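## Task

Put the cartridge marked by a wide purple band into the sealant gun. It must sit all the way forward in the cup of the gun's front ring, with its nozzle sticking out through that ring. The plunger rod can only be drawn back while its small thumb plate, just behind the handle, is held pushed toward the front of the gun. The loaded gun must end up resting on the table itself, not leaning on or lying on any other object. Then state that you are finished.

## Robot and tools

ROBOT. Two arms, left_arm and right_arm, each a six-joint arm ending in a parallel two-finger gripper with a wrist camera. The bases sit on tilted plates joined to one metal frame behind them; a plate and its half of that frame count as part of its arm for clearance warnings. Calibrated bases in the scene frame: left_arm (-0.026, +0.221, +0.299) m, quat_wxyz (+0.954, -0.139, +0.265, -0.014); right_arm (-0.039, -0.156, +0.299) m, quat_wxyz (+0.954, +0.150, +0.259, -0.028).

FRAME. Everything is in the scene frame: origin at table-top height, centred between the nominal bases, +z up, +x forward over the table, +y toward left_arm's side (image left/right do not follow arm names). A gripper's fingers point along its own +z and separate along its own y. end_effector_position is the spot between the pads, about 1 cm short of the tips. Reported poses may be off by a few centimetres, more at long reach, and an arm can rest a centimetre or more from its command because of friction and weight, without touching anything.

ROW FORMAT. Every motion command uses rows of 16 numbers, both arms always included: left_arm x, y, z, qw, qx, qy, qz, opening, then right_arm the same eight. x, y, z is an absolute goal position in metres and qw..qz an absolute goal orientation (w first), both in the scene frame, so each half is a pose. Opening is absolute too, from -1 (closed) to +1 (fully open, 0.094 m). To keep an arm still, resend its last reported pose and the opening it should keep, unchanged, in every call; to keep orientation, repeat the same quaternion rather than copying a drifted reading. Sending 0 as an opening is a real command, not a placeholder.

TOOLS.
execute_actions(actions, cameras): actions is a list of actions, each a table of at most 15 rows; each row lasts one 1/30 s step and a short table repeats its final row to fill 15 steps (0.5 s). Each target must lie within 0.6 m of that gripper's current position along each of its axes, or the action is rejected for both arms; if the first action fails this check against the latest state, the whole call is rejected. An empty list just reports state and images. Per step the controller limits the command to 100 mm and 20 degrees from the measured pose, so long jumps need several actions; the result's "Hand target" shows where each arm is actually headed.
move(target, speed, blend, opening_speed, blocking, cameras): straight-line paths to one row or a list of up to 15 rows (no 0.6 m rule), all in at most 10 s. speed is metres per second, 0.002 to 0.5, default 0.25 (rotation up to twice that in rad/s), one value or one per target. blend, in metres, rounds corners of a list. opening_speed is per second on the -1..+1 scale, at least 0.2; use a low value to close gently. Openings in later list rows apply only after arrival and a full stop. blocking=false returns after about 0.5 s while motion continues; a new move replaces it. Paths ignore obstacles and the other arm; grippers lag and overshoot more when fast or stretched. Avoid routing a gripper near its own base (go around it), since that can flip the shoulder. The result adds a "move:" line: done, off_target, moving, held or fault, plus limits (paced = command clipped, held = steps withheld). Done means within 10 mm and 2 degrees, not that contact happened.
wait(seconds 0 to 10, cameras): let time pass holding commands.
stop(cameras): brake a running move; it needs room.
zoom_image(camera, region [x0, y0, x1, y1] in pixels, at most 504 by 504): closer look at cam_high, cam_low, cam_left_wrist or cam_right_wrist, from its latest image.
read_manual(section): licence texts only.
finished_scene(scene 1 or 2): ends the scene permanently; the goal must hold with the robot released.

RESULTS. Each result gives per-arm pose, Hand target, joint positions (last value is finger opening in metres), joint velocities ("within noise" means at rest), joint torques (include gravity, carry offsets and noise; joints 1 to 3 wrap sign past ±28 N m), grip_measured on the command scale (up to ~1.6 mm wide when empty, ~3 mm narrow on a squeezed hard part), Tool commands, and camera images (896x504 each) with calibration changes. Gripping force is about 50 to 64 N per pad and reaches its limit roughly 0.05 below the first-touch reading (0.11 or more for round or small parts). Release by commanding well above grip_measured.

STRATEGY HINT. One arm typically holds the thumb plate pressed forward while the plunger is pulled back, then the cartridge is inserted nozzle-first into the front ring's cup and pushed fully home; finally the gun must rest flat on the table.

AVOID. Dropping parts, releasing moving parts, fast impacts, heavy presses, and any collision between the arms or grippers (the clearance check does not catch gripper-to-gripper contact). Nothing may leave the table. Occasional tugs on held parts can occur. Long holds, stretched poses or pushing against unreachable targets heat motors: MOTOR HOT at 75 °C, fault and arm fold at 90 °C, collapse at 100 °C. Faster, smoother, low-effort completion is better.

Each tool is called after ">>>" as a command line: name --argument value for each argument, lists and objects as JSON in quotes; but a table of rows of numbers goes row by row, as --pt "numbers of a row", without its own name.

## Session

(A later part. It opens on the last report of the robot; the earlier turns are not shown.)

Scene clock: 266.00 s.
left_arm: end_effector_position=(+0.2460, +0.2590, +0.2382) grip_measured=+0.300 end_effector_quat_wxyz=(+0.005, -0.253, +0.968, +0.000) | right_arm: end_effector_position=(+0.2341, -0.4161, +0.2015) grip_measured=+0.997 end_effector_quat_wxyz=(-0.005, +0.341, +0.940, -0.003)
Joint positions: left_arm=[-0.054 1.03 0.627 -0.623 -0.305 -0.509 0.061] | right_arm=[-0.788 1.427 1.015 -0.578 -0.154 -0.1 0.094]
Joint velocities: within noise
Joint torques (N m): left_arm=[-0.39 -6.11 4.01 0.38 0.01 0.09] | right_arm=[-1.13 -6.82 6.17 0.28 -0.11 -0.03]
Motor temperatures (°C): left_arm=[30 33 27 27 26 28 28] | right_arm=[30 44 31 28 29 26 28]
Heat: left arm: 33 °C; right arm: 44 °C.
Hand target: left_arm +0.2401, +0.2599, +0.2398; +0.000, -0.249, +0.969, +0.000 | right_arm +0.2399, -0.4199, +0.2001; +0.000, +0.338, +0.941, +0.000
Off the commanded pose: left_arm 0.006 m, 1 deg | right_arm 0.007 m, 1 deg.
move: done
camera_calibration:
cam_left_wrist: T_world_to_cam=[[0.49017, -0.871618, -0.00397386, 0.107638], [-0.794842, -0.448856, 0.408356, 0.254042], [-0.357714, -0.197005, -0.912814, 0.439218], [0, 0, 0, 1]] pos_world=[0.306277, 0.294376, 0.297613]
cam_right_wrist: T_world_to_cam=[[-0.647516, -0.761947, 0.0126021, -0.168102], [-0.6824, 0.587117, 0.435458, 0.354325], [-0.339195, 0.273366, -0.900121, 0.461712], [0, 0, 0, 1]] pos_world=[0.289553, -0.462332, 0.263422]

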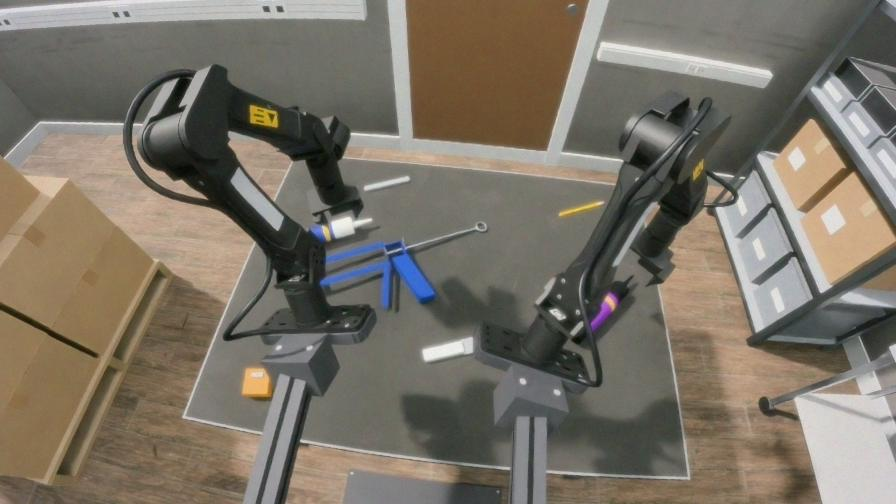

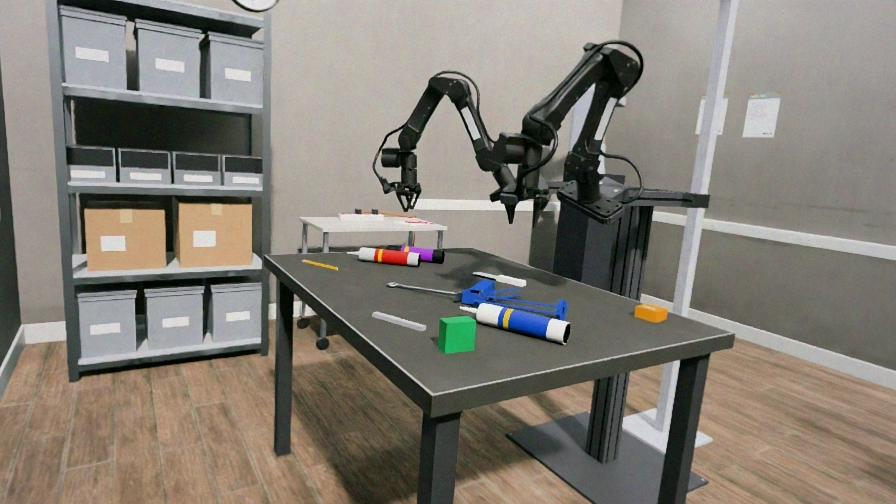

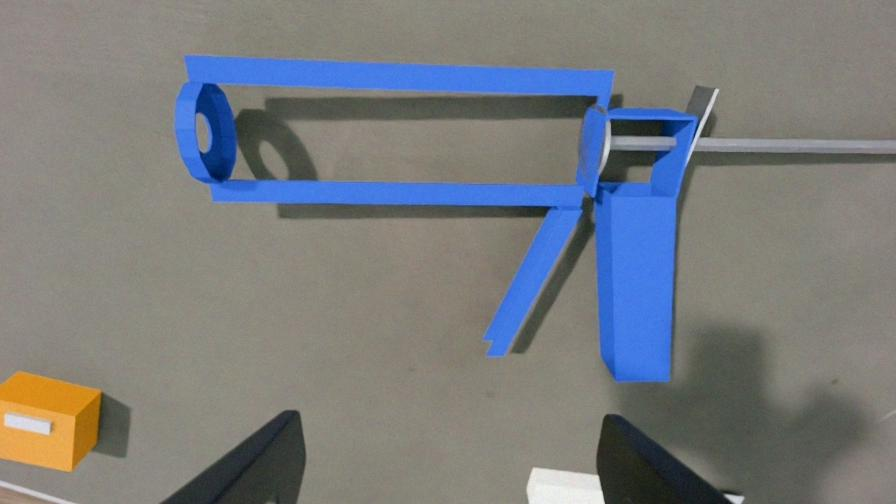

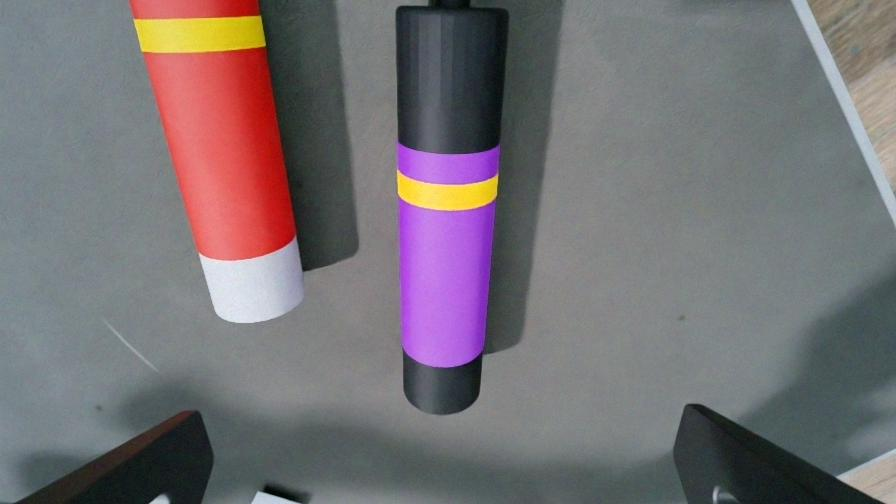

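>>> move --pt "0.24 0.26 0.24 0 -0.2487 0.9686 0 0.3 0.211 -0.397 0.10 0 0.3567 0.9342 0 0.6" --speed 0.2 --cameras '["cam_right_wrist","cam_low"]'

Scene clock: 300.50 s.
left_arm: end_effector_position=(+0.2459, +0.2589, +0.2382) grip_measured=+0.300 end_effector_quat_wxyz=(+0.004, -0.253, +0.968, -0.001) | right_arm: end_effector_position=(+0.2142, -0.3994, +0.1046) grip_measured=+0.603 end_effector_quat_wxyz=(+0.005, +0.355, +0.935, +0.002)
Joint positions: left_arm=[-0.054 1.03 0.627 -0.623 -0.304 -0.509 0.061] | right_arm=[-0.754 1.686 0.853 -0.137 -0.153 -0.04 0.075]
Joint velocities: within noise
Joint torques (N m): left_arm=[-0.4 -6.12 3.92 0.37 0.04 0.11] | right_arm=[-0.77 -7.27 1.68 0.43 0.1 0.06]
Motor temperatures (°C): left_arm=[29 32 27 26 26 28 28] | right_arm=[29 37 32 28 29 26 28]
Heat: left arm: 32 °C; right arm: 37 °C.
Hand target: left_arm +0.2401, +0.2599, +0.2398; +0.000, -0.249, +0.969, +0.000 | right_arm +0.2110, -0.3970, +0.1001; +0.000, +0.357, +0.934, +0.000
Off the commanded pose: left_arm 0.006 m, 1 deg | right_arm 0.006 m, 1 deg.
move: done
camera_calibration:
cam_right_wrist: T_world_to_cam=[[-0.669682, -0.742636, -0.00417205, -0.152892], [-0.674911, 0.606247, 0.420666, 0.380673], [-0.309872, 0.284528, -0.907206, 0.362084], [0, 0, 0, 1]] pos_world=[0.266731, -0.447348, 0.16771]
Images, in order (width x height): cam_low 896x504, cam_right_wrist 896x504.

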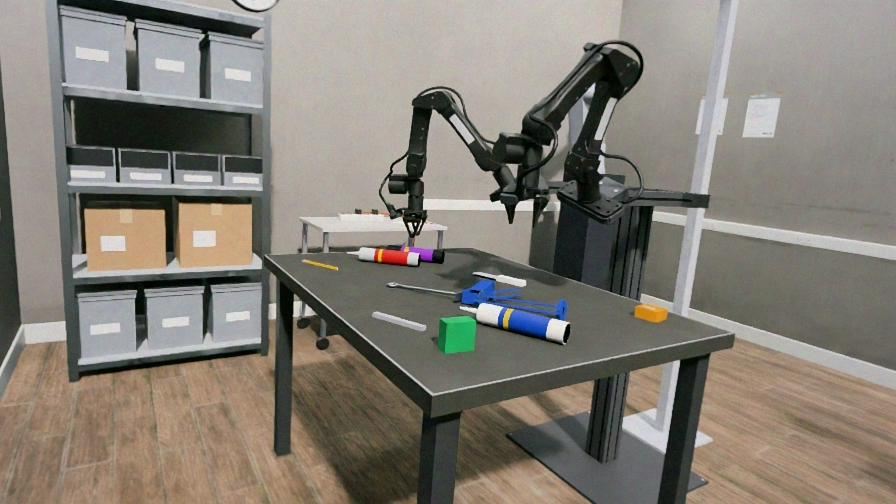

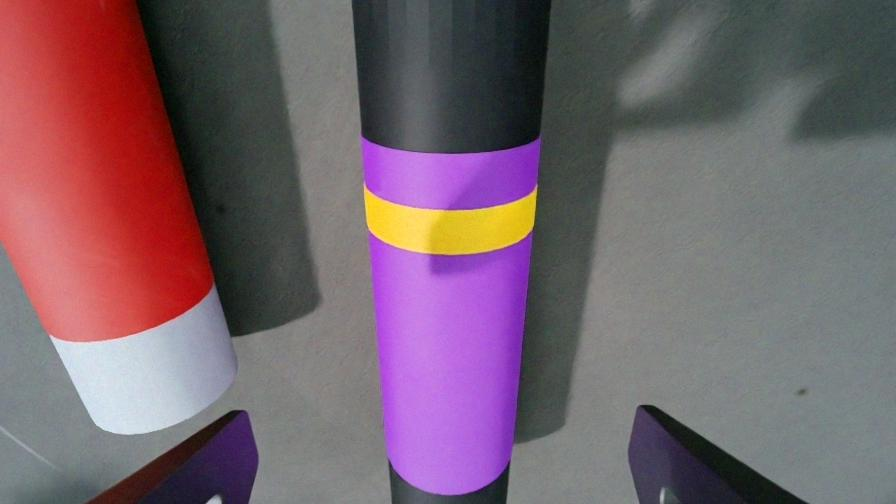

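>>> move --pt "0.24 0.26 0.24 0 -0.2487 0.9686 0 0.3 0.205 -0.394 0.05 0 0.3567 0.9342 0 0.6" --pt "0.24 0.26 0.24 0 -0.2487 0.9686 0 0.3 0.205 -0.393 0.0265 0 0.3567 0.9342 0 0.6" --speed 0.08 --cameras '["cam_right_wrist"]'

Scene clock: 335.23 s.
left_arm: end_effector_position=(+0.2458, +0.2589, +0.2382) grip_measured=+0.300 end_effector_quat_wxyz=(+0.004, -0.253, +0.968, -0.001) | right_arm: end_effector_position=(+0.2038, -0.3912, +0.0311) grip_measured=+0.603 end_effector_quat_wxyz=(-0.001, +0.356, +0.935, +0.005)
Joint positions: left_arm=[-0.054 1.03 0.627 -0.624 -0.304 -0.509 0.061] | right_arm=[-0.726 1.974 0.894 0.1 -0.138 -0.017 0.075]
Joint velocities: within noise
Joint torques (N m): left_arm=[-0.39 -6.11 3.95 0.38 -0.03 0.1] | right_arm=[-0.94 -7.25 1.95 0.4 0.08 0.08]
Motor temperatures (°C): left_arm=[29 32 28 26 26 28 27] | right_arm=[29 37 31 28 29 26 27]
Heat: left arm: 32 °C; right arm: 37 °C.
Hand target: left_arm +0.2401, +0.2599, +0.2398; +0.000, -0.249, +0.969, +0.000 | right_arm +0.2051, -0.3929, +0.0266; +0.000, +0.357, +0.934, +0.000
Off the commanded pose: left_arm 0.006 m, 1 deg | right_arm 0.005 m, 1 deg.
move: done
camera_calibration:
cam_right_wrist: T_world_to_cam=[[-0.670823, -0.7416, -0.00501876, -0.153365], [-0.670079, 0.6032, 0.432601, 0.397026], [-0.31779, 0.293562, -0.901571, 0.294825], [0, 0, 0, 1]] pos_world=[0.25685, -0.439771, 0.0932821]
Images, in order (width x height): cam_right_wrist 896x504.

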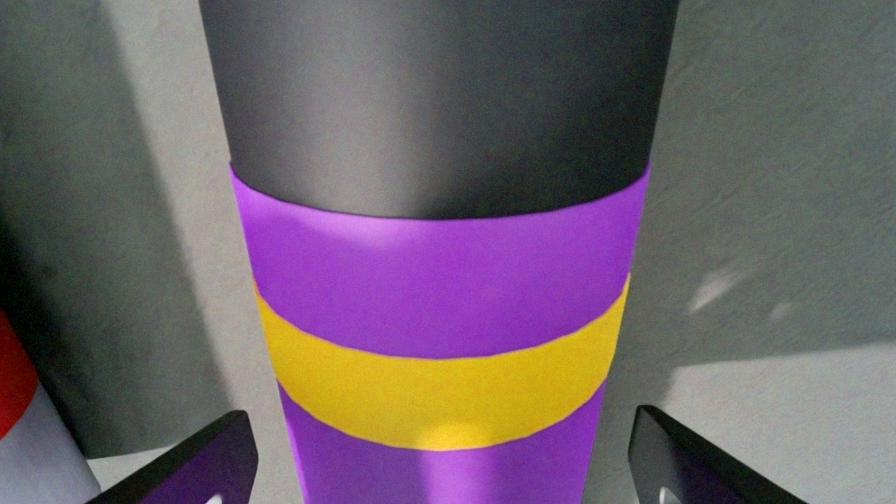

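>>> move --pt "0.24 0.26 0.24 0 -0.2487 0.9686 0 0.3 0.205 -0.393 0.0265 0 0.3567 0.9342 0 -0.15" --pt "0.24 0.26 0.24 0 -0.2487 0.9686 0 0.3 0.205 -0.393 0.12 0 0.3567 0.9342 0 -0.15" --speed 0.12 --opening_speed 0.6 --cameras '["all"]'

Scene clock: 350.97 s.
left_arm: end_effector_position=(+0.2458, +0.2589, +0.2382) grip_measured=+0.300 end_effector_quat_wxyz=(+0.004, -0.252, +0.968, -0.001) | right_arm: end_effector_position=(+0.2048, -0.3902, +0.1113) grip_measured=-0.005 end_effector_quat_wxyz=(-0.006, +0.356, +0.935, +0.001)
Joint positions: left_arm=[-0.054 1.03 0.627 -0.624 -0.304 -0.508 0.061] | right_arm=[-0.75 1.646 0.814 -0.159 -0.141 -0.039 0.047]
Joint velocities: within noise
Joint torques (N m): left_arm=[-0.47 -6.11 4 0.38 0.01 0.07] | right_arm=[-2.11 -10.69 1.48 0.11 -0.12 -0.07]
Motor temperatures (°C): left_arm=[29 32 28 26 26 28 27] | right_arm=[29 38 31 28 29 26 27]
Heat: left arm: 32 °C; right arm: 38 °C.
Hand target: left_arm +0.2401, +0.2599, +0.2398; +0.000, -0.249, +0.969, +0.000 | right_arm +0.2049, -0.3929, +0.1196; +0.000, +0.357, +0.934, +0.000
Off the commanded pose: left_arm 0.006 m, 1 deg | right_arm 0.009 m, 1 deg.
move: done
camera_calibration:
cam_left_wrist: T_world_to_cam=[[0.489529, -0.871979, -0.00384654, 0.107874], [-0.794724, -0.447965, 0.409563, 0.253216], [-0.358853, -0.197436, -0.912274, 0.439354], [0, 0, 0, 1]] pos_world=[0.306093, 0.29424, 0.297518]
cam_right_wrist: T_world_to_cam=[[-0.670374, -0.742006, 0.00506371, -0.152851], [-0.664813, 0.603636, 0.440054, 0.36069], [-0.329579, 0.291634, -0.897957, 0.368429], [0, 0, 0, 1]] pos_world=[0.258751, -0.438588, 0.172884]

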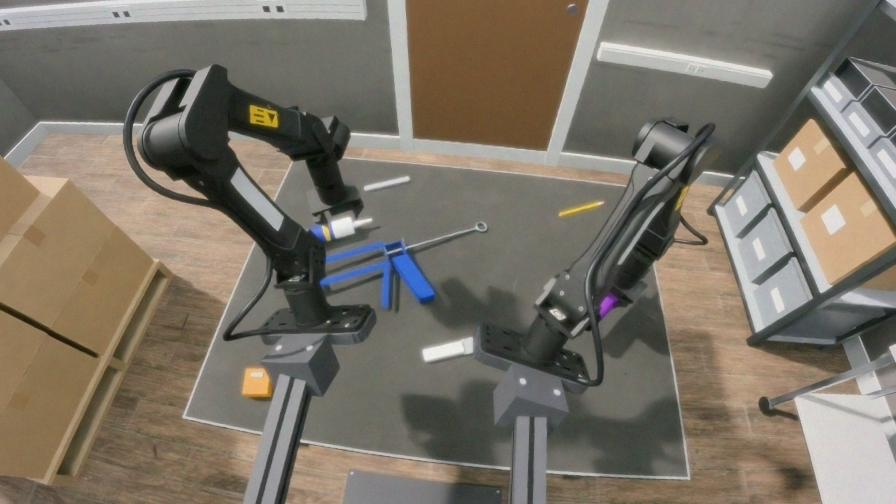

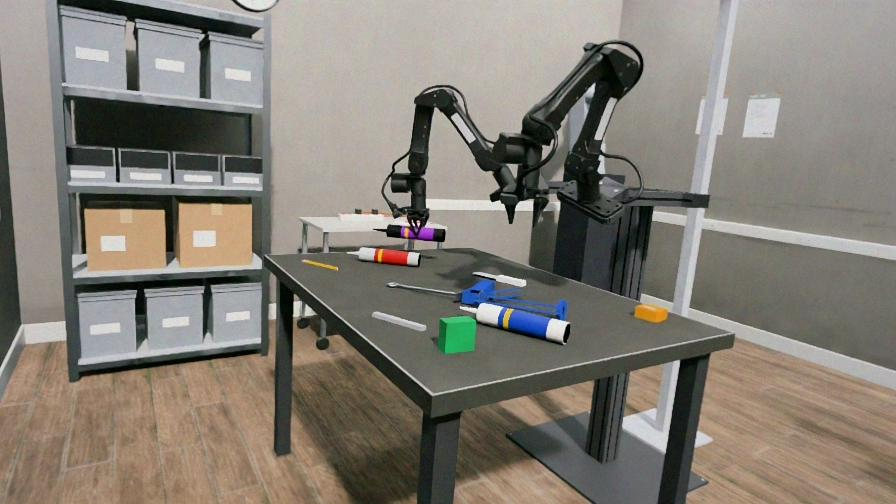

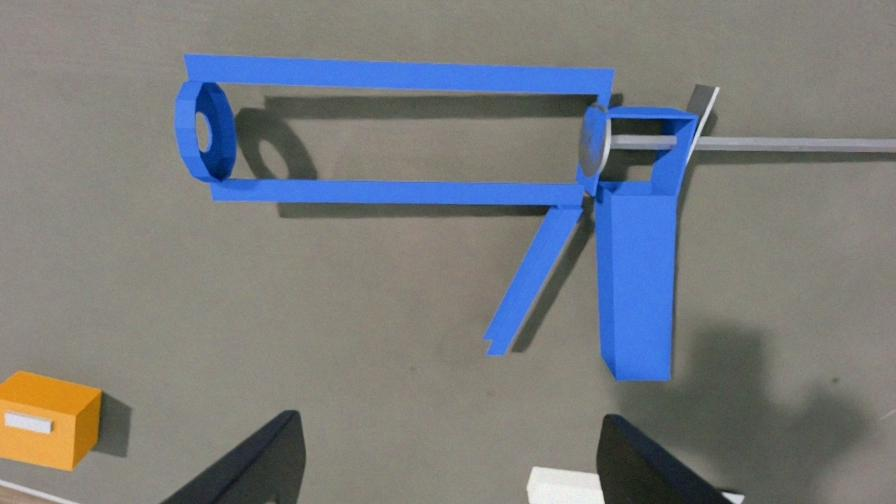

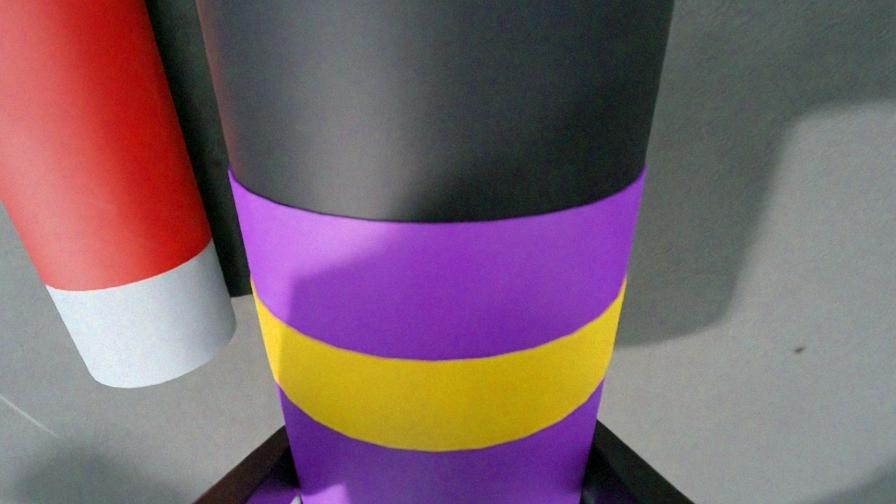

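>>> move --pt "0.24 0.26 0.24 0 -0.2487 0.9686 0 0.3 0.205 -0.393 0.16 0 0.3567 0.9342 0 -0.15" --pt "0.24 0.26 0.24 0 -0.2487 0.9686 0 0.3 0.25 -0.19 0.16 0 -0.766 0.6428 0 -0.15" --pt "0.24 0.26 0.24 0 -0.2487 0.9686 0 0.3 0.25 -0.155 0.10 0 -0.766 0.6428 0 -0.15" --speed '[0.2,0.25,0.2]' --blend '[0.02,0.02,0]' --cameras '["all"]'

Scene clock: 368.50 s.
left_arm: end_effector_position=(+0.2457, +0.2589, +0.2382) grip_measured=+0.300 end_effector_quat_wxyz=(+0.004, -0.252, +0.968, -0.001) | right_arm: end_effector_position=(+0.2490, -0.1596, +0.1004) grip_measured=-0.005 end_effector_quat_wxyz=(+0.001, +0.763, -0.646, +0.001)
Joint positions: left_arm=[-0.054 1.03 0.627 -0.624 -0.304 -0.508 0.061] | right_arm=[0.107 1.739 0.622 0.067 0.334 -1.777 0.047]
Joint velocities: within noise
Joint torques (N m): left_arm=[-0.54 -5.98 3.97 0.38 -0.02 0.07] | right_arm=[3.22 -6.12 1.54 0.23 0.01 0.06]
Motor temperatures (°C): left_arm=[29 32 28 26 26 28 27] | right_arm=[29 38 31 28 28 26 29]
Heat: left arm: 32 °C; right arm: 38 °C.
Hand target: left_arm +0.2401, +0.2599, +0.2398; +0.000, -0.249, +0.969, +0.000 | right_arm +0.2498, -0.1551, +0.1000; +0.000, +0.766, -0.643, +0.000
Off the commanded pose: left_arm 0.006 m, 1 deg | right_arm 0.005 m, 1 deg.
move: done
camera_calibration:
cam_left_wrist: T_world_to_cam=[[0.489428, -0.872034, -0.00402487, 0.108001], [-0.794625, -0.447874, 0.409852, 0.253027], [-0.359208, -0.197395, -0.912143, 0.439365], [0, 0, 0, 1]] pos_world=[0.306027, 0.294233, 0.297495]
cam_right_wrist: T_world_to_cam=[[0.987396, 0.158253, 0.0024493, -0.220945], [0.141702, -0.890814, 0.431706, -0.182864], [0.0705005, -0.425918, -0.902011, 0.0921699], [0, 0, 0, 1]] pos_world=[0.237574, -0.0886763, 0.162623]

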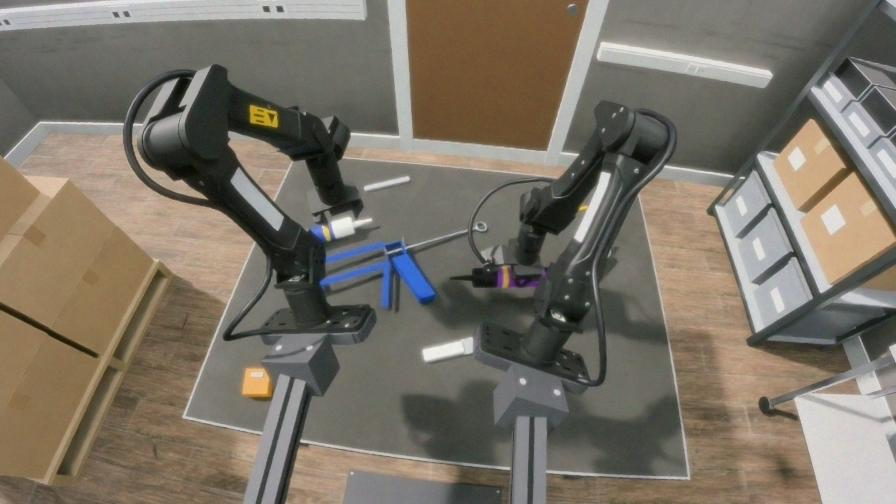

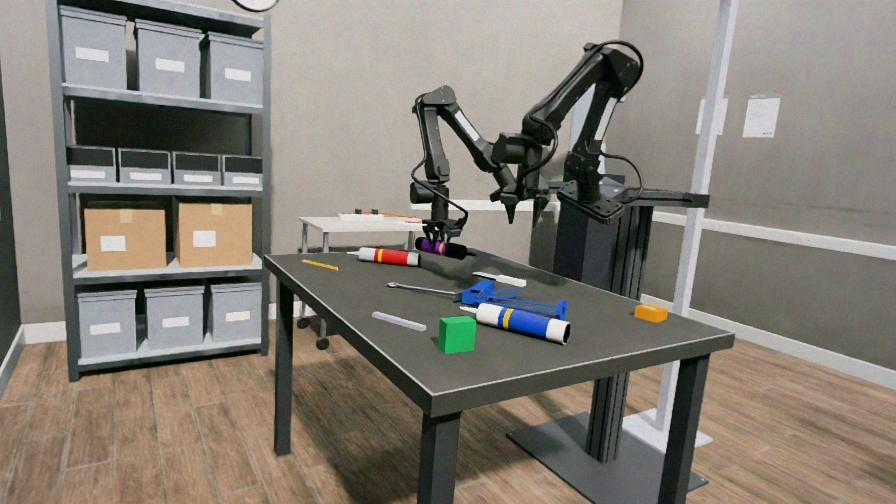

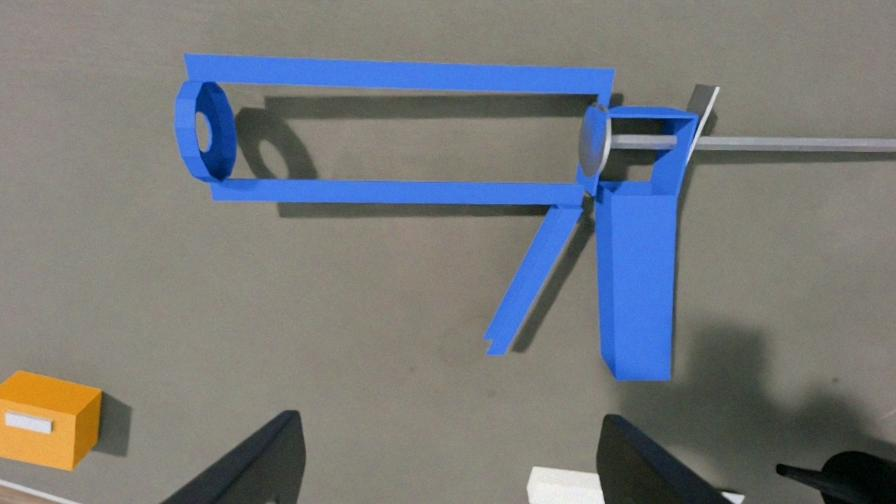

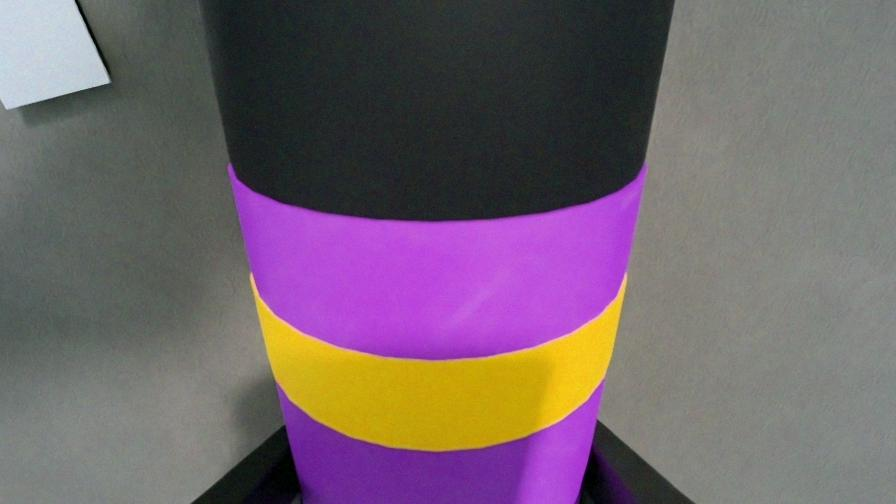

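>>> move --pt "0.24 0.26 0.24 0 -0.2487 0.9686 0 0.3 0.25 -0.155 0.035 0 -0.766 0.6428 0 -0.15" --pt "0.24 0.26 0.24 0 -0.2487 0.9686 0 0.3 0.25 -0.155 0.0285 0 -0.766 0.6428 0 -0.15" --speed '[0.12,0.04]' --cameras '["cam_low"]'

>>> zoom_image --camera "cam_low" --region '[380, 210, 540, 300]'

Scene clock: 377.73 s.
left_arm: end_effector_position=(+0.2456, +0.2589, +0.2382) grip_measured=+0.300 end_effector_quat_wxyz=(+0.004, -0.252, +0.968, +0.000) | right_arm: end_effector_position=(+0.2517, -0.1590, +0.0319) grip_measured=-0.005 end_effector_quat_wxyz=(+0.006, +0.763, -0.646, +0.008)
Joint positions: left_arm=[-0.054 1.03 0.627 -0.625 -0.304 -0.508 0.061] | right_arm=[0.043 2.058 0.722 0.308 0.317 -1.835 0.047]
Joint velocities: within noise
Joint torques (N m): left_arm=[-0.49 -6.11 3.86 0.39 -0.04 0.06] | right_arm=[2.28 -6.43 0.14 0.34 -0.19 -0.15]
Motor temperatures (°C): left_arm=[29 32 28 26 26 28 27] | right_arm=[29 37 31 27 28 26 29]
Heat: left arm: 32 °C; right arm: 37 °C.
Hand target: left_arm +0.2401, +0.2599, +0.2398; +0.000, -0.249, +0.969, +0.000 | right_arm +0.2498, -0.1551, +0.0286; +0.000, +0.766, -0.643, +0.000
Off the commanded pose: left_arm 0.006 m, 1 deg | right_arm 0.005 m, 1 deg.
move: done
Images, in order (width x height): cam_low 896x504.

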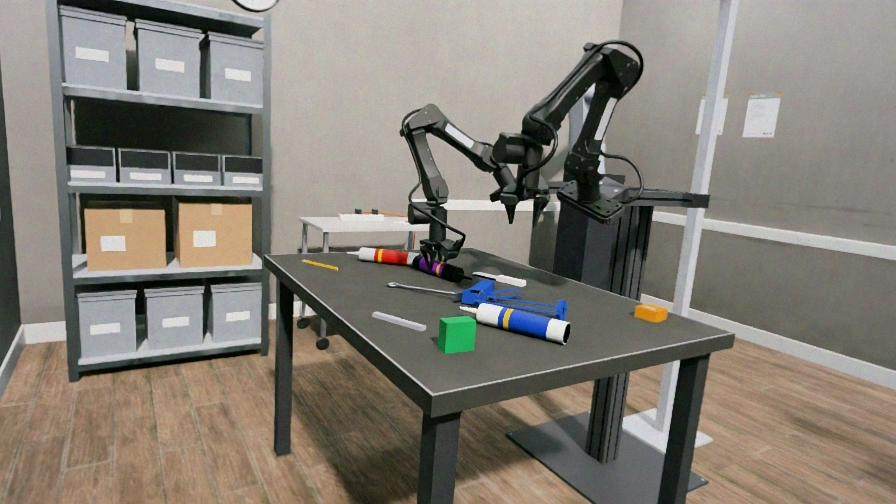

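Scaled by 3.150.

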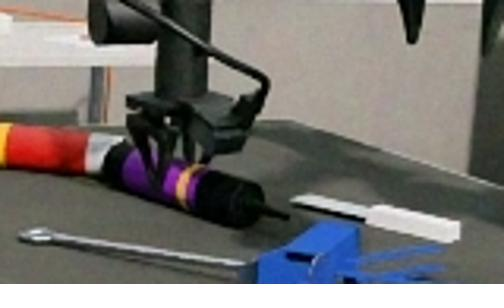

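>>> move --target '[0.24,0.26,0.24,0,-0.2487,0.9686,0,0.3,0.25,-0.155,0.0275,0,-0.766,0.6428,0,-0.15]' --speed 0.05 --cameras '[]'

>>> move --pt "0.24 0.26 0.24 0 -0.2487 0.9686 0 0.3 0.25 -0.155 0.0275 0 -0.766 0.6428 0 0.5" --pt "0.24 0.26 0.24 0 -0.2487 0.9686 0 0.3 0.25 -0.155 0.11 0 -0.766 0.6428 0 0.5" --speed 0.1 --opening_speed 0.8 --cameras '["cam_right_wrist", "cam_low"]'

Scene clock: 385.60 s.
left_arm: end_effector_position=(+0.2456, +0.2589, +0.2382) grip_measured=+0.300 end_effector_quat_wxyz=(+0.004, -0.252, +0.968, +0.000) | right_arm: end_effector_position=(+0.2521, -0.1589, +0.0315) grip_measured=-0.005 end_effector_quat_wxyz=(+0.006, +0.763, -0.646, +0.009)
Joint positions: left_arm=[-0.054 1.03 0.627 -0.625 -0.304 -0.508 0.061] | right_arm=[0.043 2.06 0.722 0.313 0.317 -1.837 0.047]
Joint velocities: within noise
Joint torques (N m): left_arm=[-0.46 -6.17 4.08 0.37 0.01 0.06] | right_arm=[2.11 -6.27 0.34 0.32 -0.21 -0.08]
Motor temperatures (°C): left_arm=[29 32 28 26 26 28 27] | right_arm=[29 37 31 27 28 26 29]
Heat: left arm: 32 °C; right arm: 37 °C.
Hand target: left_arm +0.2401, +0.2599, +0.2398; +0.000, -0.249, +0.969, +0.000 | right_arm +0.2499, -0.1551, +0.0277; +0.000, +0.766, -0.643, +0.000
Off the commanded pose: left_arm 0.006 m, 1 deg | right_arm 0.006 m, 1 deg.
move: done
No camera images: "cameras" was empty.

Scene clock: 388.23 s.
left_arm: end_effector_position=(+0.2456, +0.2589, +0.2382) grip_measured=+0.300 end_effector_quat_wxyz=(+0.004, -0.252, +0.968, +0.000) | right_arm: end_effector_position=(+0.2524, -0.1575, +0.1057) grip_measured=+0.497 end_effector_quat_wxyz=(+0.000, +0.764, -0.645, +0.002)
Joint positions: left_arm=[-0.054 1.03 0.627 -0.625 -0.304 -0.508 0.061] | right_arm=[0.121 1.72 0.63 0.04 0.339 -1.767 0.07]
Joint velocities: within noise
Joint torques (N m): left_arm=[-0.54 -6.09 3.99 0.37 -0.02 0.07] | right_arm=[3.18 -8.03 0.4 0.04 0.02 0.06]
Motor temperatures (°C): left_arm=[29 32 28 26 26 28 27] | right_arm=[29 37 31 27 28 26 29]
Heat: left arm: 32 °C; right arm: 37 °C.
Hand target: left_arm +0.2401, +0.2599, +0.2398; +0.000, -0.249, +0.969, +0.000 | right_arm +0.2499, -0.1550, +0.1098; +0.000, +0.766, -0.643, +0.000
Off the commanded pose: left_arm 0.006 m, 1 deg | right_arm 0.006 m, 0 deg.
move: done
camera_calibration:
cam_right_wrist: T_world_to_cam=[[0.987207, 0.159323, 0.00623667, -0.224869], [0.141114, -0.891246, 0.431008, -0.183609], [0.074228, -0.424614, -0.902327, 0.0968948], [0, 0, 0, 1]] pos_world=[0.24071, -0.0866711, 0.16797]
Images, in order (width x height): cam_low 896x504, cam_right_wrist 896x504.

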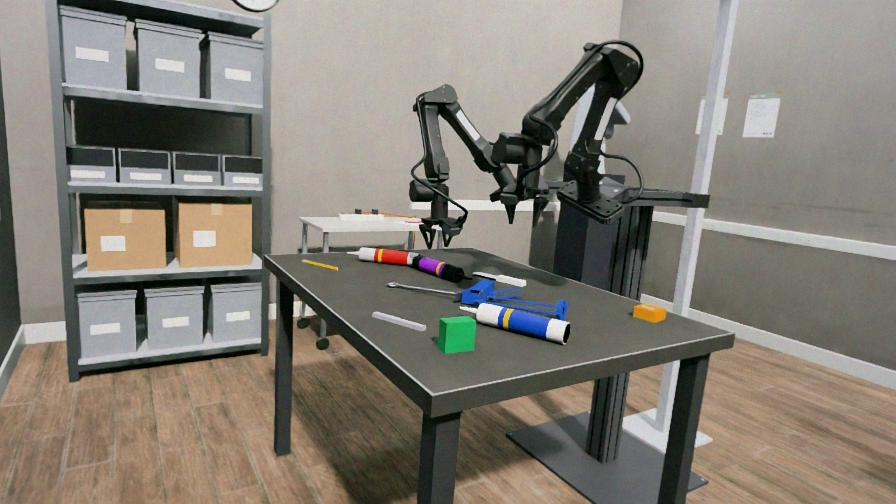

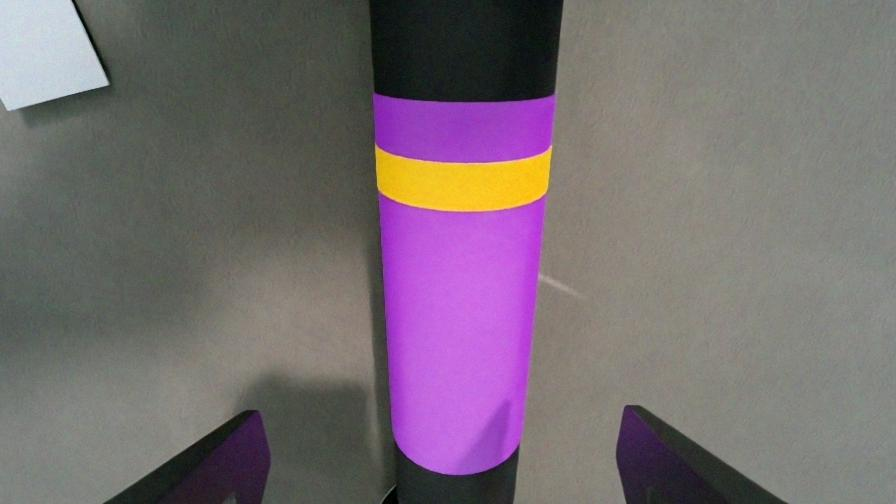

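>>> move --pt "0.24 0.26 0.24 0 -0.2487 0.9686 0 0.3 0.23 -0.3 0.24 0 -0.766 0.6428 0 0.5" --pt "0.24 0.26 0.24 0 -0.2487 0.9686 0 0.3 0.16 -0.42 0.25 0 -0.766 0.6428 0 0.5" --speed 0.3 --blend '[0.05,0]' --cameras '[]'

>>> move --pt "0.27 0.1 0.26 0 0.6428 0.766 0 0.5 0.16 -0.42 0.25 0 -0.766 0.6428 0 0.5" --pt "0.25 -0.15 0.15 0 0.6428 0.766 0 0.5 0.16 -0.42 0.25 0 -0.766 0.6428 0 0.5" --speed 0.25 --blend '[0.05,0]' --cameras '["cam_left_wrist","cam_high"]'

Scene clock: 399.27 s.
left_arm: end_effector_position=(+0.2456, +0.2589, +0.2382) grip_measured=+0.300 end_effector_quat_wxyz=(+0.004, -0.252, +0.968, +0.000) | right_arm: end_effector_position=(+0.1591, -0.4176, +0.2489) grip_measured=+0.497 end_effector_quat_wxyz=(-0.167, -0.588, +0.791, -0.039)
Joint positions: left_arm=[-0.054 1.03 0.627 -0.625 -0.304 -0.508 0.061] | right_arm=[-0.802 1.134 0.798 -0.613 0.17 -2.085 0.07]
Joint velocities: within noise
Joint torques (N m): left_arm=[-0.43 -6.24 3.95 0.38 0.01 0.05] | right_arm=[-1.37 -4.89 6.71 0.17 0.09 -0.09]
Motor temperatures (°C): left_arm=[29 32 28 26 26 28 27] | right_arm=[29 37 31 27 28 26 28]
Heat: left arm: 32 °C; right arm: 37 °C.
Hand target: left_arm +0.2401, +0.2599, +0.2398; +0.000, -0.249, +0.969, +0.000 | right_arm +0.1604, -0.4195, +0.2498; -0.165, -0.588, +0.791, -0.033
Off the commanded pose: left_arm 0.006 m, 1 deg | right_arm 0.003 m, 33 deg; orientation clipped.
joint sent to its limit (right arm) — joint 6 (wrist roll), lower limit. The joint targets are off in orientation, not in position.
move: off_target (right_arm); limits=paced
No camera images: "cameras" was empty.

Scene clock: 405.03 s.
left_arm: end_effector_position=(+0.2609, -0.1456, +0.1524) grip_measured=+0.498 end_effector_quat_wxyz=(+0.008, +0.634, +0.773, -0.003) | right_arm: end_effector_position=(+0.1592, -0.4174, +0.2489) grip_measured=+0.497 end_effector_quat_wxyz=(-0.167, -0.588, +0.791, -0.036)
Joint positions: left_arm=[-0.952 2.505 1.734 -0.695 -0.6 0.429 0.07] | right_arm=[-0.802 1.139 0.804 -0.621 0.169 -2.086 0.07]
Joint velocities: within noise
Joint torques (N m): left_arm=[-9.83 -8.51 5.72 0.32 -0.09 -0.12] | right_arm=[-1.42 -5.04 6.64 0.17 0.13 -0.08]
Motor temperatures (°C): left_arm=[29 32 28 26 26 28 27] | right_arm=[29 36 32 27 28 26 28]
Heat: left arm: 32 °C; right arm: 36 °C.
Hand target: left_arm +0.2501, -0.1497, +0.1501; +0.001, +0.643, +0.766, +0.000 | right_arm +0.1605, -0.4195, +0.2499; -0.165, -0.588, +0.791, -0.030
Off the commanded pose: left_arm 0.012 m, 2 deg | right_arm 0.003 m, 33 deg; orientation clipped.
joint sent to its limit (right arm) — joint 6 (wrist roll), lower limit. The joint targets are off in orientation, not in position.
move: off_target (left_arm, right_arm); limits=paced
camera_calibration:
cam_left_wrist: T_world_to_cam=[[-0.980364, -0.196831, -0.0120182, 0.230473], [-0.184928, 0.89649, 0.402626, 0.156937], [-0.0684754, 0.396943, -0.915286, 0.297871], [0, 0, 0, 1]] pos_world=[0.275366, -0.213566, 0.21222]
Images, in order (width x height): cam_high 896x504, cam_left_wrist 896x504.

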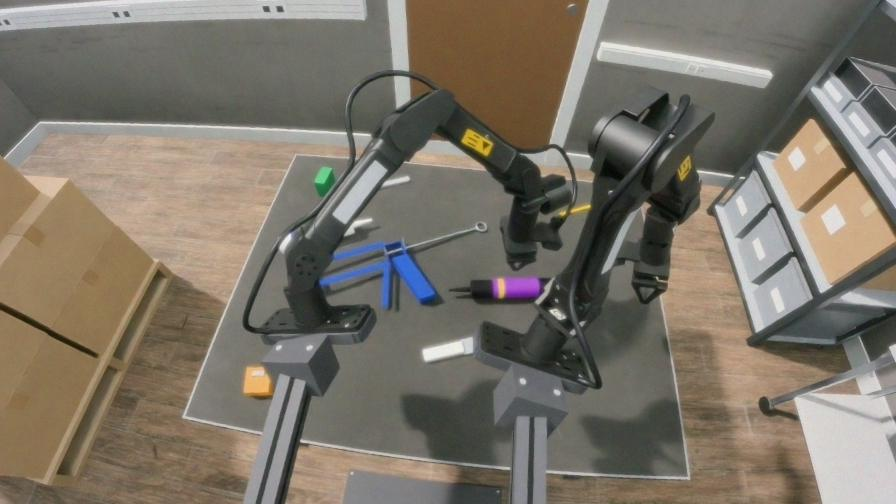

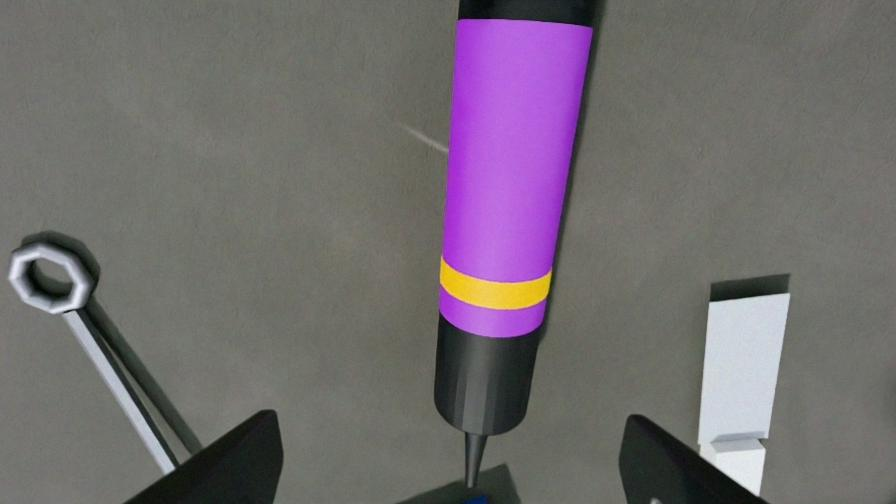

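>>> move --target '[0.235,-0.171,0.09,0,0.6492,0.7606,0,0.55,0.16,-0.42,0.25,-0.167,-0.588,0.791,-0.036,0.5]' --speed 0.15 --cameras '["cam_left_wrist"]'

Scene clock: 421.50 s.
left_arm: end_effector_position=(+0.2371, -0.1679, +0.0976) grip_measured=+0.548 end_effector_quat_wxyz=(-0.001, +0.647, +0.762, +0.000) | right_arm: end_effector_position=(+0.1592, -0.4174, +0.2489) grip_measured=+0.497 end_effector_quat_wxyz=(-0.167, -0.588, +0.791, -0.036)
Joint positions: left_arm=[-0.944 2.699 1.84 -0.623 -0.602 0.461 0.073] | right_arm=[-0.802 1.139 0.804 -0.621 0.169 -2.086 0.07]
Joint velocities: within noise
Joint torques (N m): left_arm=[-8.38 -9.25 5.22 0.62 -0.04 0.09] | right_arm=[-1.24 -5.6 5.48 0.29 0.16 -0.04]
Motor temperatures (°C): left_arm=[31 34 28 26 26 28 27] | right_arm=[29 35 32 27 28 26 28]
Heat: left arm: 34 °C; right arm: 35 °C.
Hand target: left_arm +0.2350, -0.1709, +0.0903; +0.000, +0.649, +0.761, +0.000 | right_arm +0.1600, -0.4199, +0.2500; -0.167, -0.588, +0.791, -0.036
Off the commanded pose: left_arm 0.008 m, 0 deg | right_arm 0.003 m, 0 deg.
move: done
camera_calibration:
cam_left_wrist: T_world_to_cam=[[-0.986611, -0.16296, -0.0065951, 0.20872], [-0.150723, 0.89558, 0.418593, 0.184771], [-0.0623076, 0.413982, -0.90815, 0.255581], [0, 0, 0, 1]] pos_world=[0.249699, -0.237269, 0.156139]
Images, in order (width x height): cam_left_wrist 896x504.

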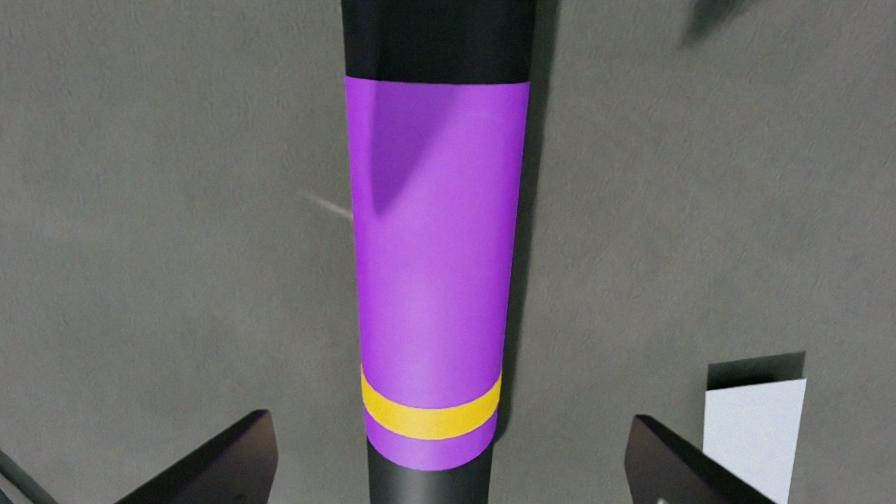

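>>> move --pt "0.241 -0.17 0.06 0 0.6528 0.7576 0 0.6 0.16 -0.42 0.25 -0.167 -0.588 0.791 -0.036 0.5" --pt "0.241 -0.17 0.028 0 0.6528 0.7576 0 0.6 0.16 -0.42 0.25 -0.167 -0.588 0.791 -0.036 0.5" --speed 0.08 --cameras '["cam_left_wrist"]'

Scene clock: 436.57 s.
left_arm: end_effector_position=(+0.2477, -0.1664, +0.0373) grip_measured=+0.598 end_effector_quat_wxyz=(+0.001, +0.649, +0.761, +0.004) | right_arm: end_effector_position=(+0.1592, -0.4174, +0.2489) grip_measured=+0.497 end_effector_quat_wxyz=(-0.167, -0.588, +0.791, -0.036)
Joint positions: left_arm=[-0.859 2.843 1.933 -0.513 -0.6 0.57 0.075] | right_arm=[-0.802 1.139 0.804 -0.621 0.169 -2.086 0.07]
Joint velocities: within noise
Joint torques (N m): left_arm=[-8.65 -8.91 5 0.65 0.05 0.06] | right_arm=[-1.33 -5.64 5.49 0.3 0.15 -0.07]
Motor temperatures (°C): left_arm=[31 34 28 26 26 28 27] | right_arm=[29 35 32 27 28 26 27]
Heat: left arm: 34 °C; right arm: 35 °C.
Hand target: left_arm +0.2409, -0.1697, +0.0284; +0.000, +0.653, +0.758, +0.000 | right_arm +0.1600, -0.4199, +0.2500; -0.167, -0.588, +0.791, -0.036
Off the commanded pose: left_arm 0.012 m, 1 deg | right_arm 0.003 m, 0 deg.
move: off_target (left_arm)
camera_calibration:
cam_left_wrist: T_world_to_cam=[[-0.987279, -0.158278, -0.0151412, 0.220247], [-0.149908, 0.894851, 0.420439, 0.20983], [-0.052997, 0.41736, -0.907194, 0.199111], [0, 0, 0, 1]] pos_world=[0.259452, -0.236007, 0.0957461]
Images, in order (width x height): cam_left_wrist 896x504.

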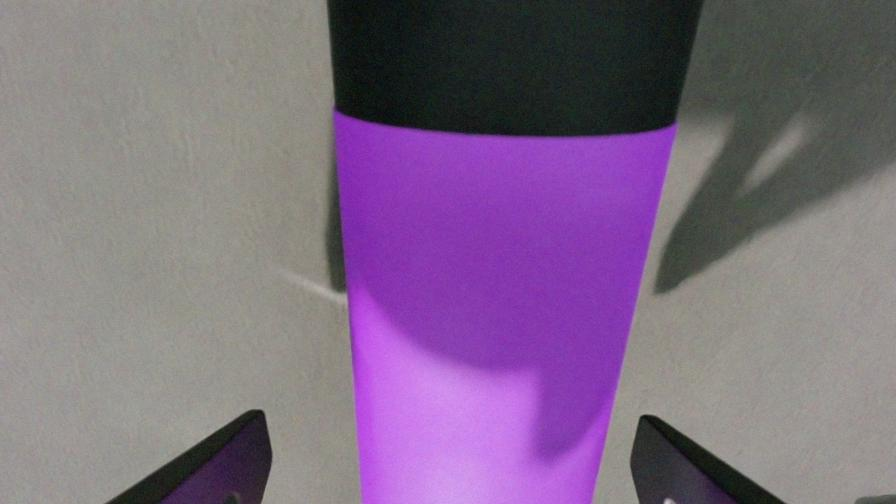

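>>> move --target '[0.2345,-0.17,0.022,0,0.6593,0.7518,0,0.6,0.16,-0.42,0.25,-0.167,-0.588,0.791,-0.036,0.5]' --speed 0.06 --cameras '["cam_left_wrist"]'

Scene clock: 447.13 s.
left_arm: end_effector_position=(+0.2464, -0.1690, +0.0335) grip_measured=+0.598 end_effector_quat_wxyz=(+0.006, +0.652, +0.758, +0.004) | right_arm: end_effector_position=(+0.1592, -0.4174, +0.2489) grip_measured=+0.497 end_effector_quat_wxyz=(-0.167, -0.588, +0.791, -0.036)
Joint positions: left_arm=[-0.859 2.853 1.933 -0.49 -0.6 0.585 0.075] | right_arm=[-0.802 1.139 0.804 -0.621 0.169 -2.086 0.07]
Joint velocities: within noise
Joint torques (N m): left_arm=[-8.77 -8.51 3.69 0.7 0.02 0.08] | right_arm=[-1.33 -5.59 5.56 0.28 0.18 -0.06]
Motor temperatures (°C): left_arm=[31 34 28 26 26 28 27] | right_arm=[29 34 32 27 28 26 27]
Heat: left arm: 34 °C; right arm: 34 °C.
Hand target: left_arm +0.2344, -0.1696, +0.0225; +0.000, +0.659, +0.752, +0.000 | right_arm +0.1600, -0.4199, +0.2500; -0.167, -0.588, +0.791, -0.036
Off the commanded pose: left_arm 0.017 m, 1 deg | right_arm 0.003 m, 0 deg.
move: off_target (left_arm)
camera_calibration:
cam_left_wrist: T_world_to_cam=[[-0.988525, -0.149685, -0.0203126, 0.220486], [-0.14466, 0.899344, 0.412618, 0.213278], [-0.0434947, 0.410822, -0.910678, 0.193317], [0, 0, 0, 1]] pos_world=[0.257217, -0.238226, 0.0925255]
Images, in order (width x height): cam_left_wrist 896x504.

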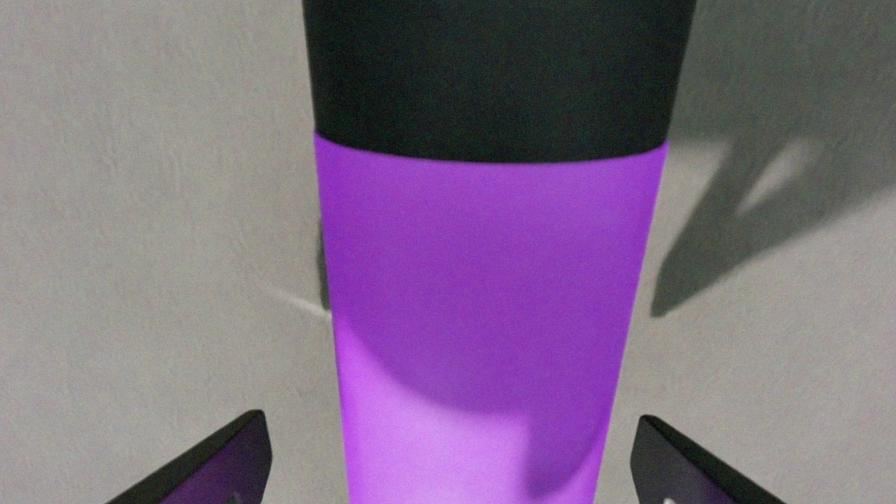

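>>> move --target '[0.228,-0.168,0.022,0,0.6593,0.7518,0,0.6,0.16,-0.42,0.25,-0.167,-0.588,0.791,-0.036,0.5]' --speed 0.06 --cameras '["cam_left_wrist"]'

Scene clock: 451.20 s.
left_arm: end_effector_position=(+0.2420, -0.1671, +0.0303) grip_measured=+0.598 end_effector_quat_wxyz=(+0.006, +0.653, +0.757, +0.004) | right_arm: end_effector_position=(+0.1592, -0.4174, +0.2489) grip_measured=+0.497 end_effector_quat_wxyz=(-0.167, -0.588, +0.791, -0.036)
Joint positions: left_arm=[-0.859 2.853 1.911 -0.468 -0.6 0.586 0.075] | right_arm=[-0.802 1.139 0.804 -0.621 0.169 -2.086 0.07]
Joint velocities: within noise
Joint torques (N m): left_arm=[-9.17 -9.2 2.7 0.72 0.05 -0.01] | right_arm=[-1.25 -5.64 5.45 0.27 0.17 -0.04]
Motor temperatures (°C): left_arm=[31 34 28 27 26 28 27] | right_arm=[29 34 32 27 28 26 27]
Heat: left arm: 34 °C; right arm: 34 °C.
Hand target: left_arm +0.2280, -0.1676, +0.0224; +0.000, +0.659, +0.752, +0.000 | right_arm +0.1600, -0.4199, +0.2500; -0.167, -0.588, +0.791, -0.036
Off the commanded pose: left_arm 0.016 m, 1 deg | right_arm 0.003 m, 0 deg.
move: off_target (left_arm)
camera_calibration:
cam_left_wrist: T_world_to_cam=[[-0.988675, -0.148715, -0.0201433, 0.216494], [-0.143696, 0.899383, 0.41287, 0.212075], [-0.0432836, 0.411089, -0.910567, 0.1895], [0, 0, 0, 1]] pos_world=[0.252719, -0.236442, 0.0893536]
Images, in order (width x height): cam_left_wrist 896x504.

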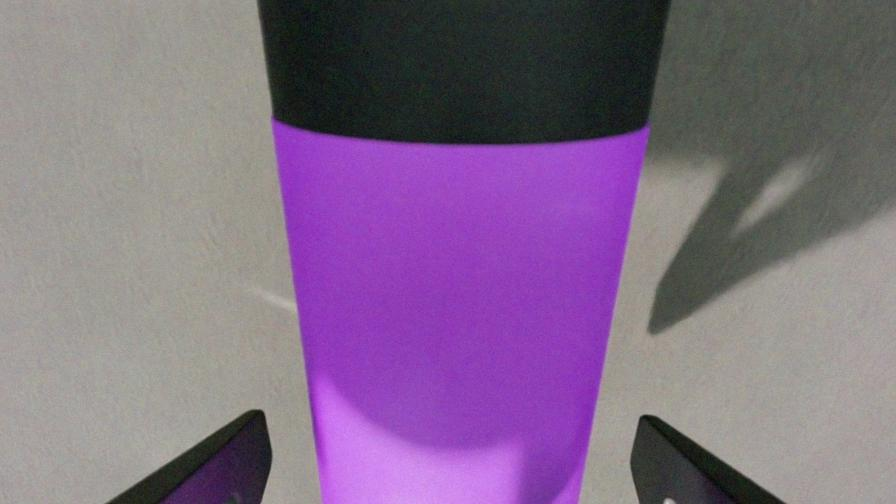

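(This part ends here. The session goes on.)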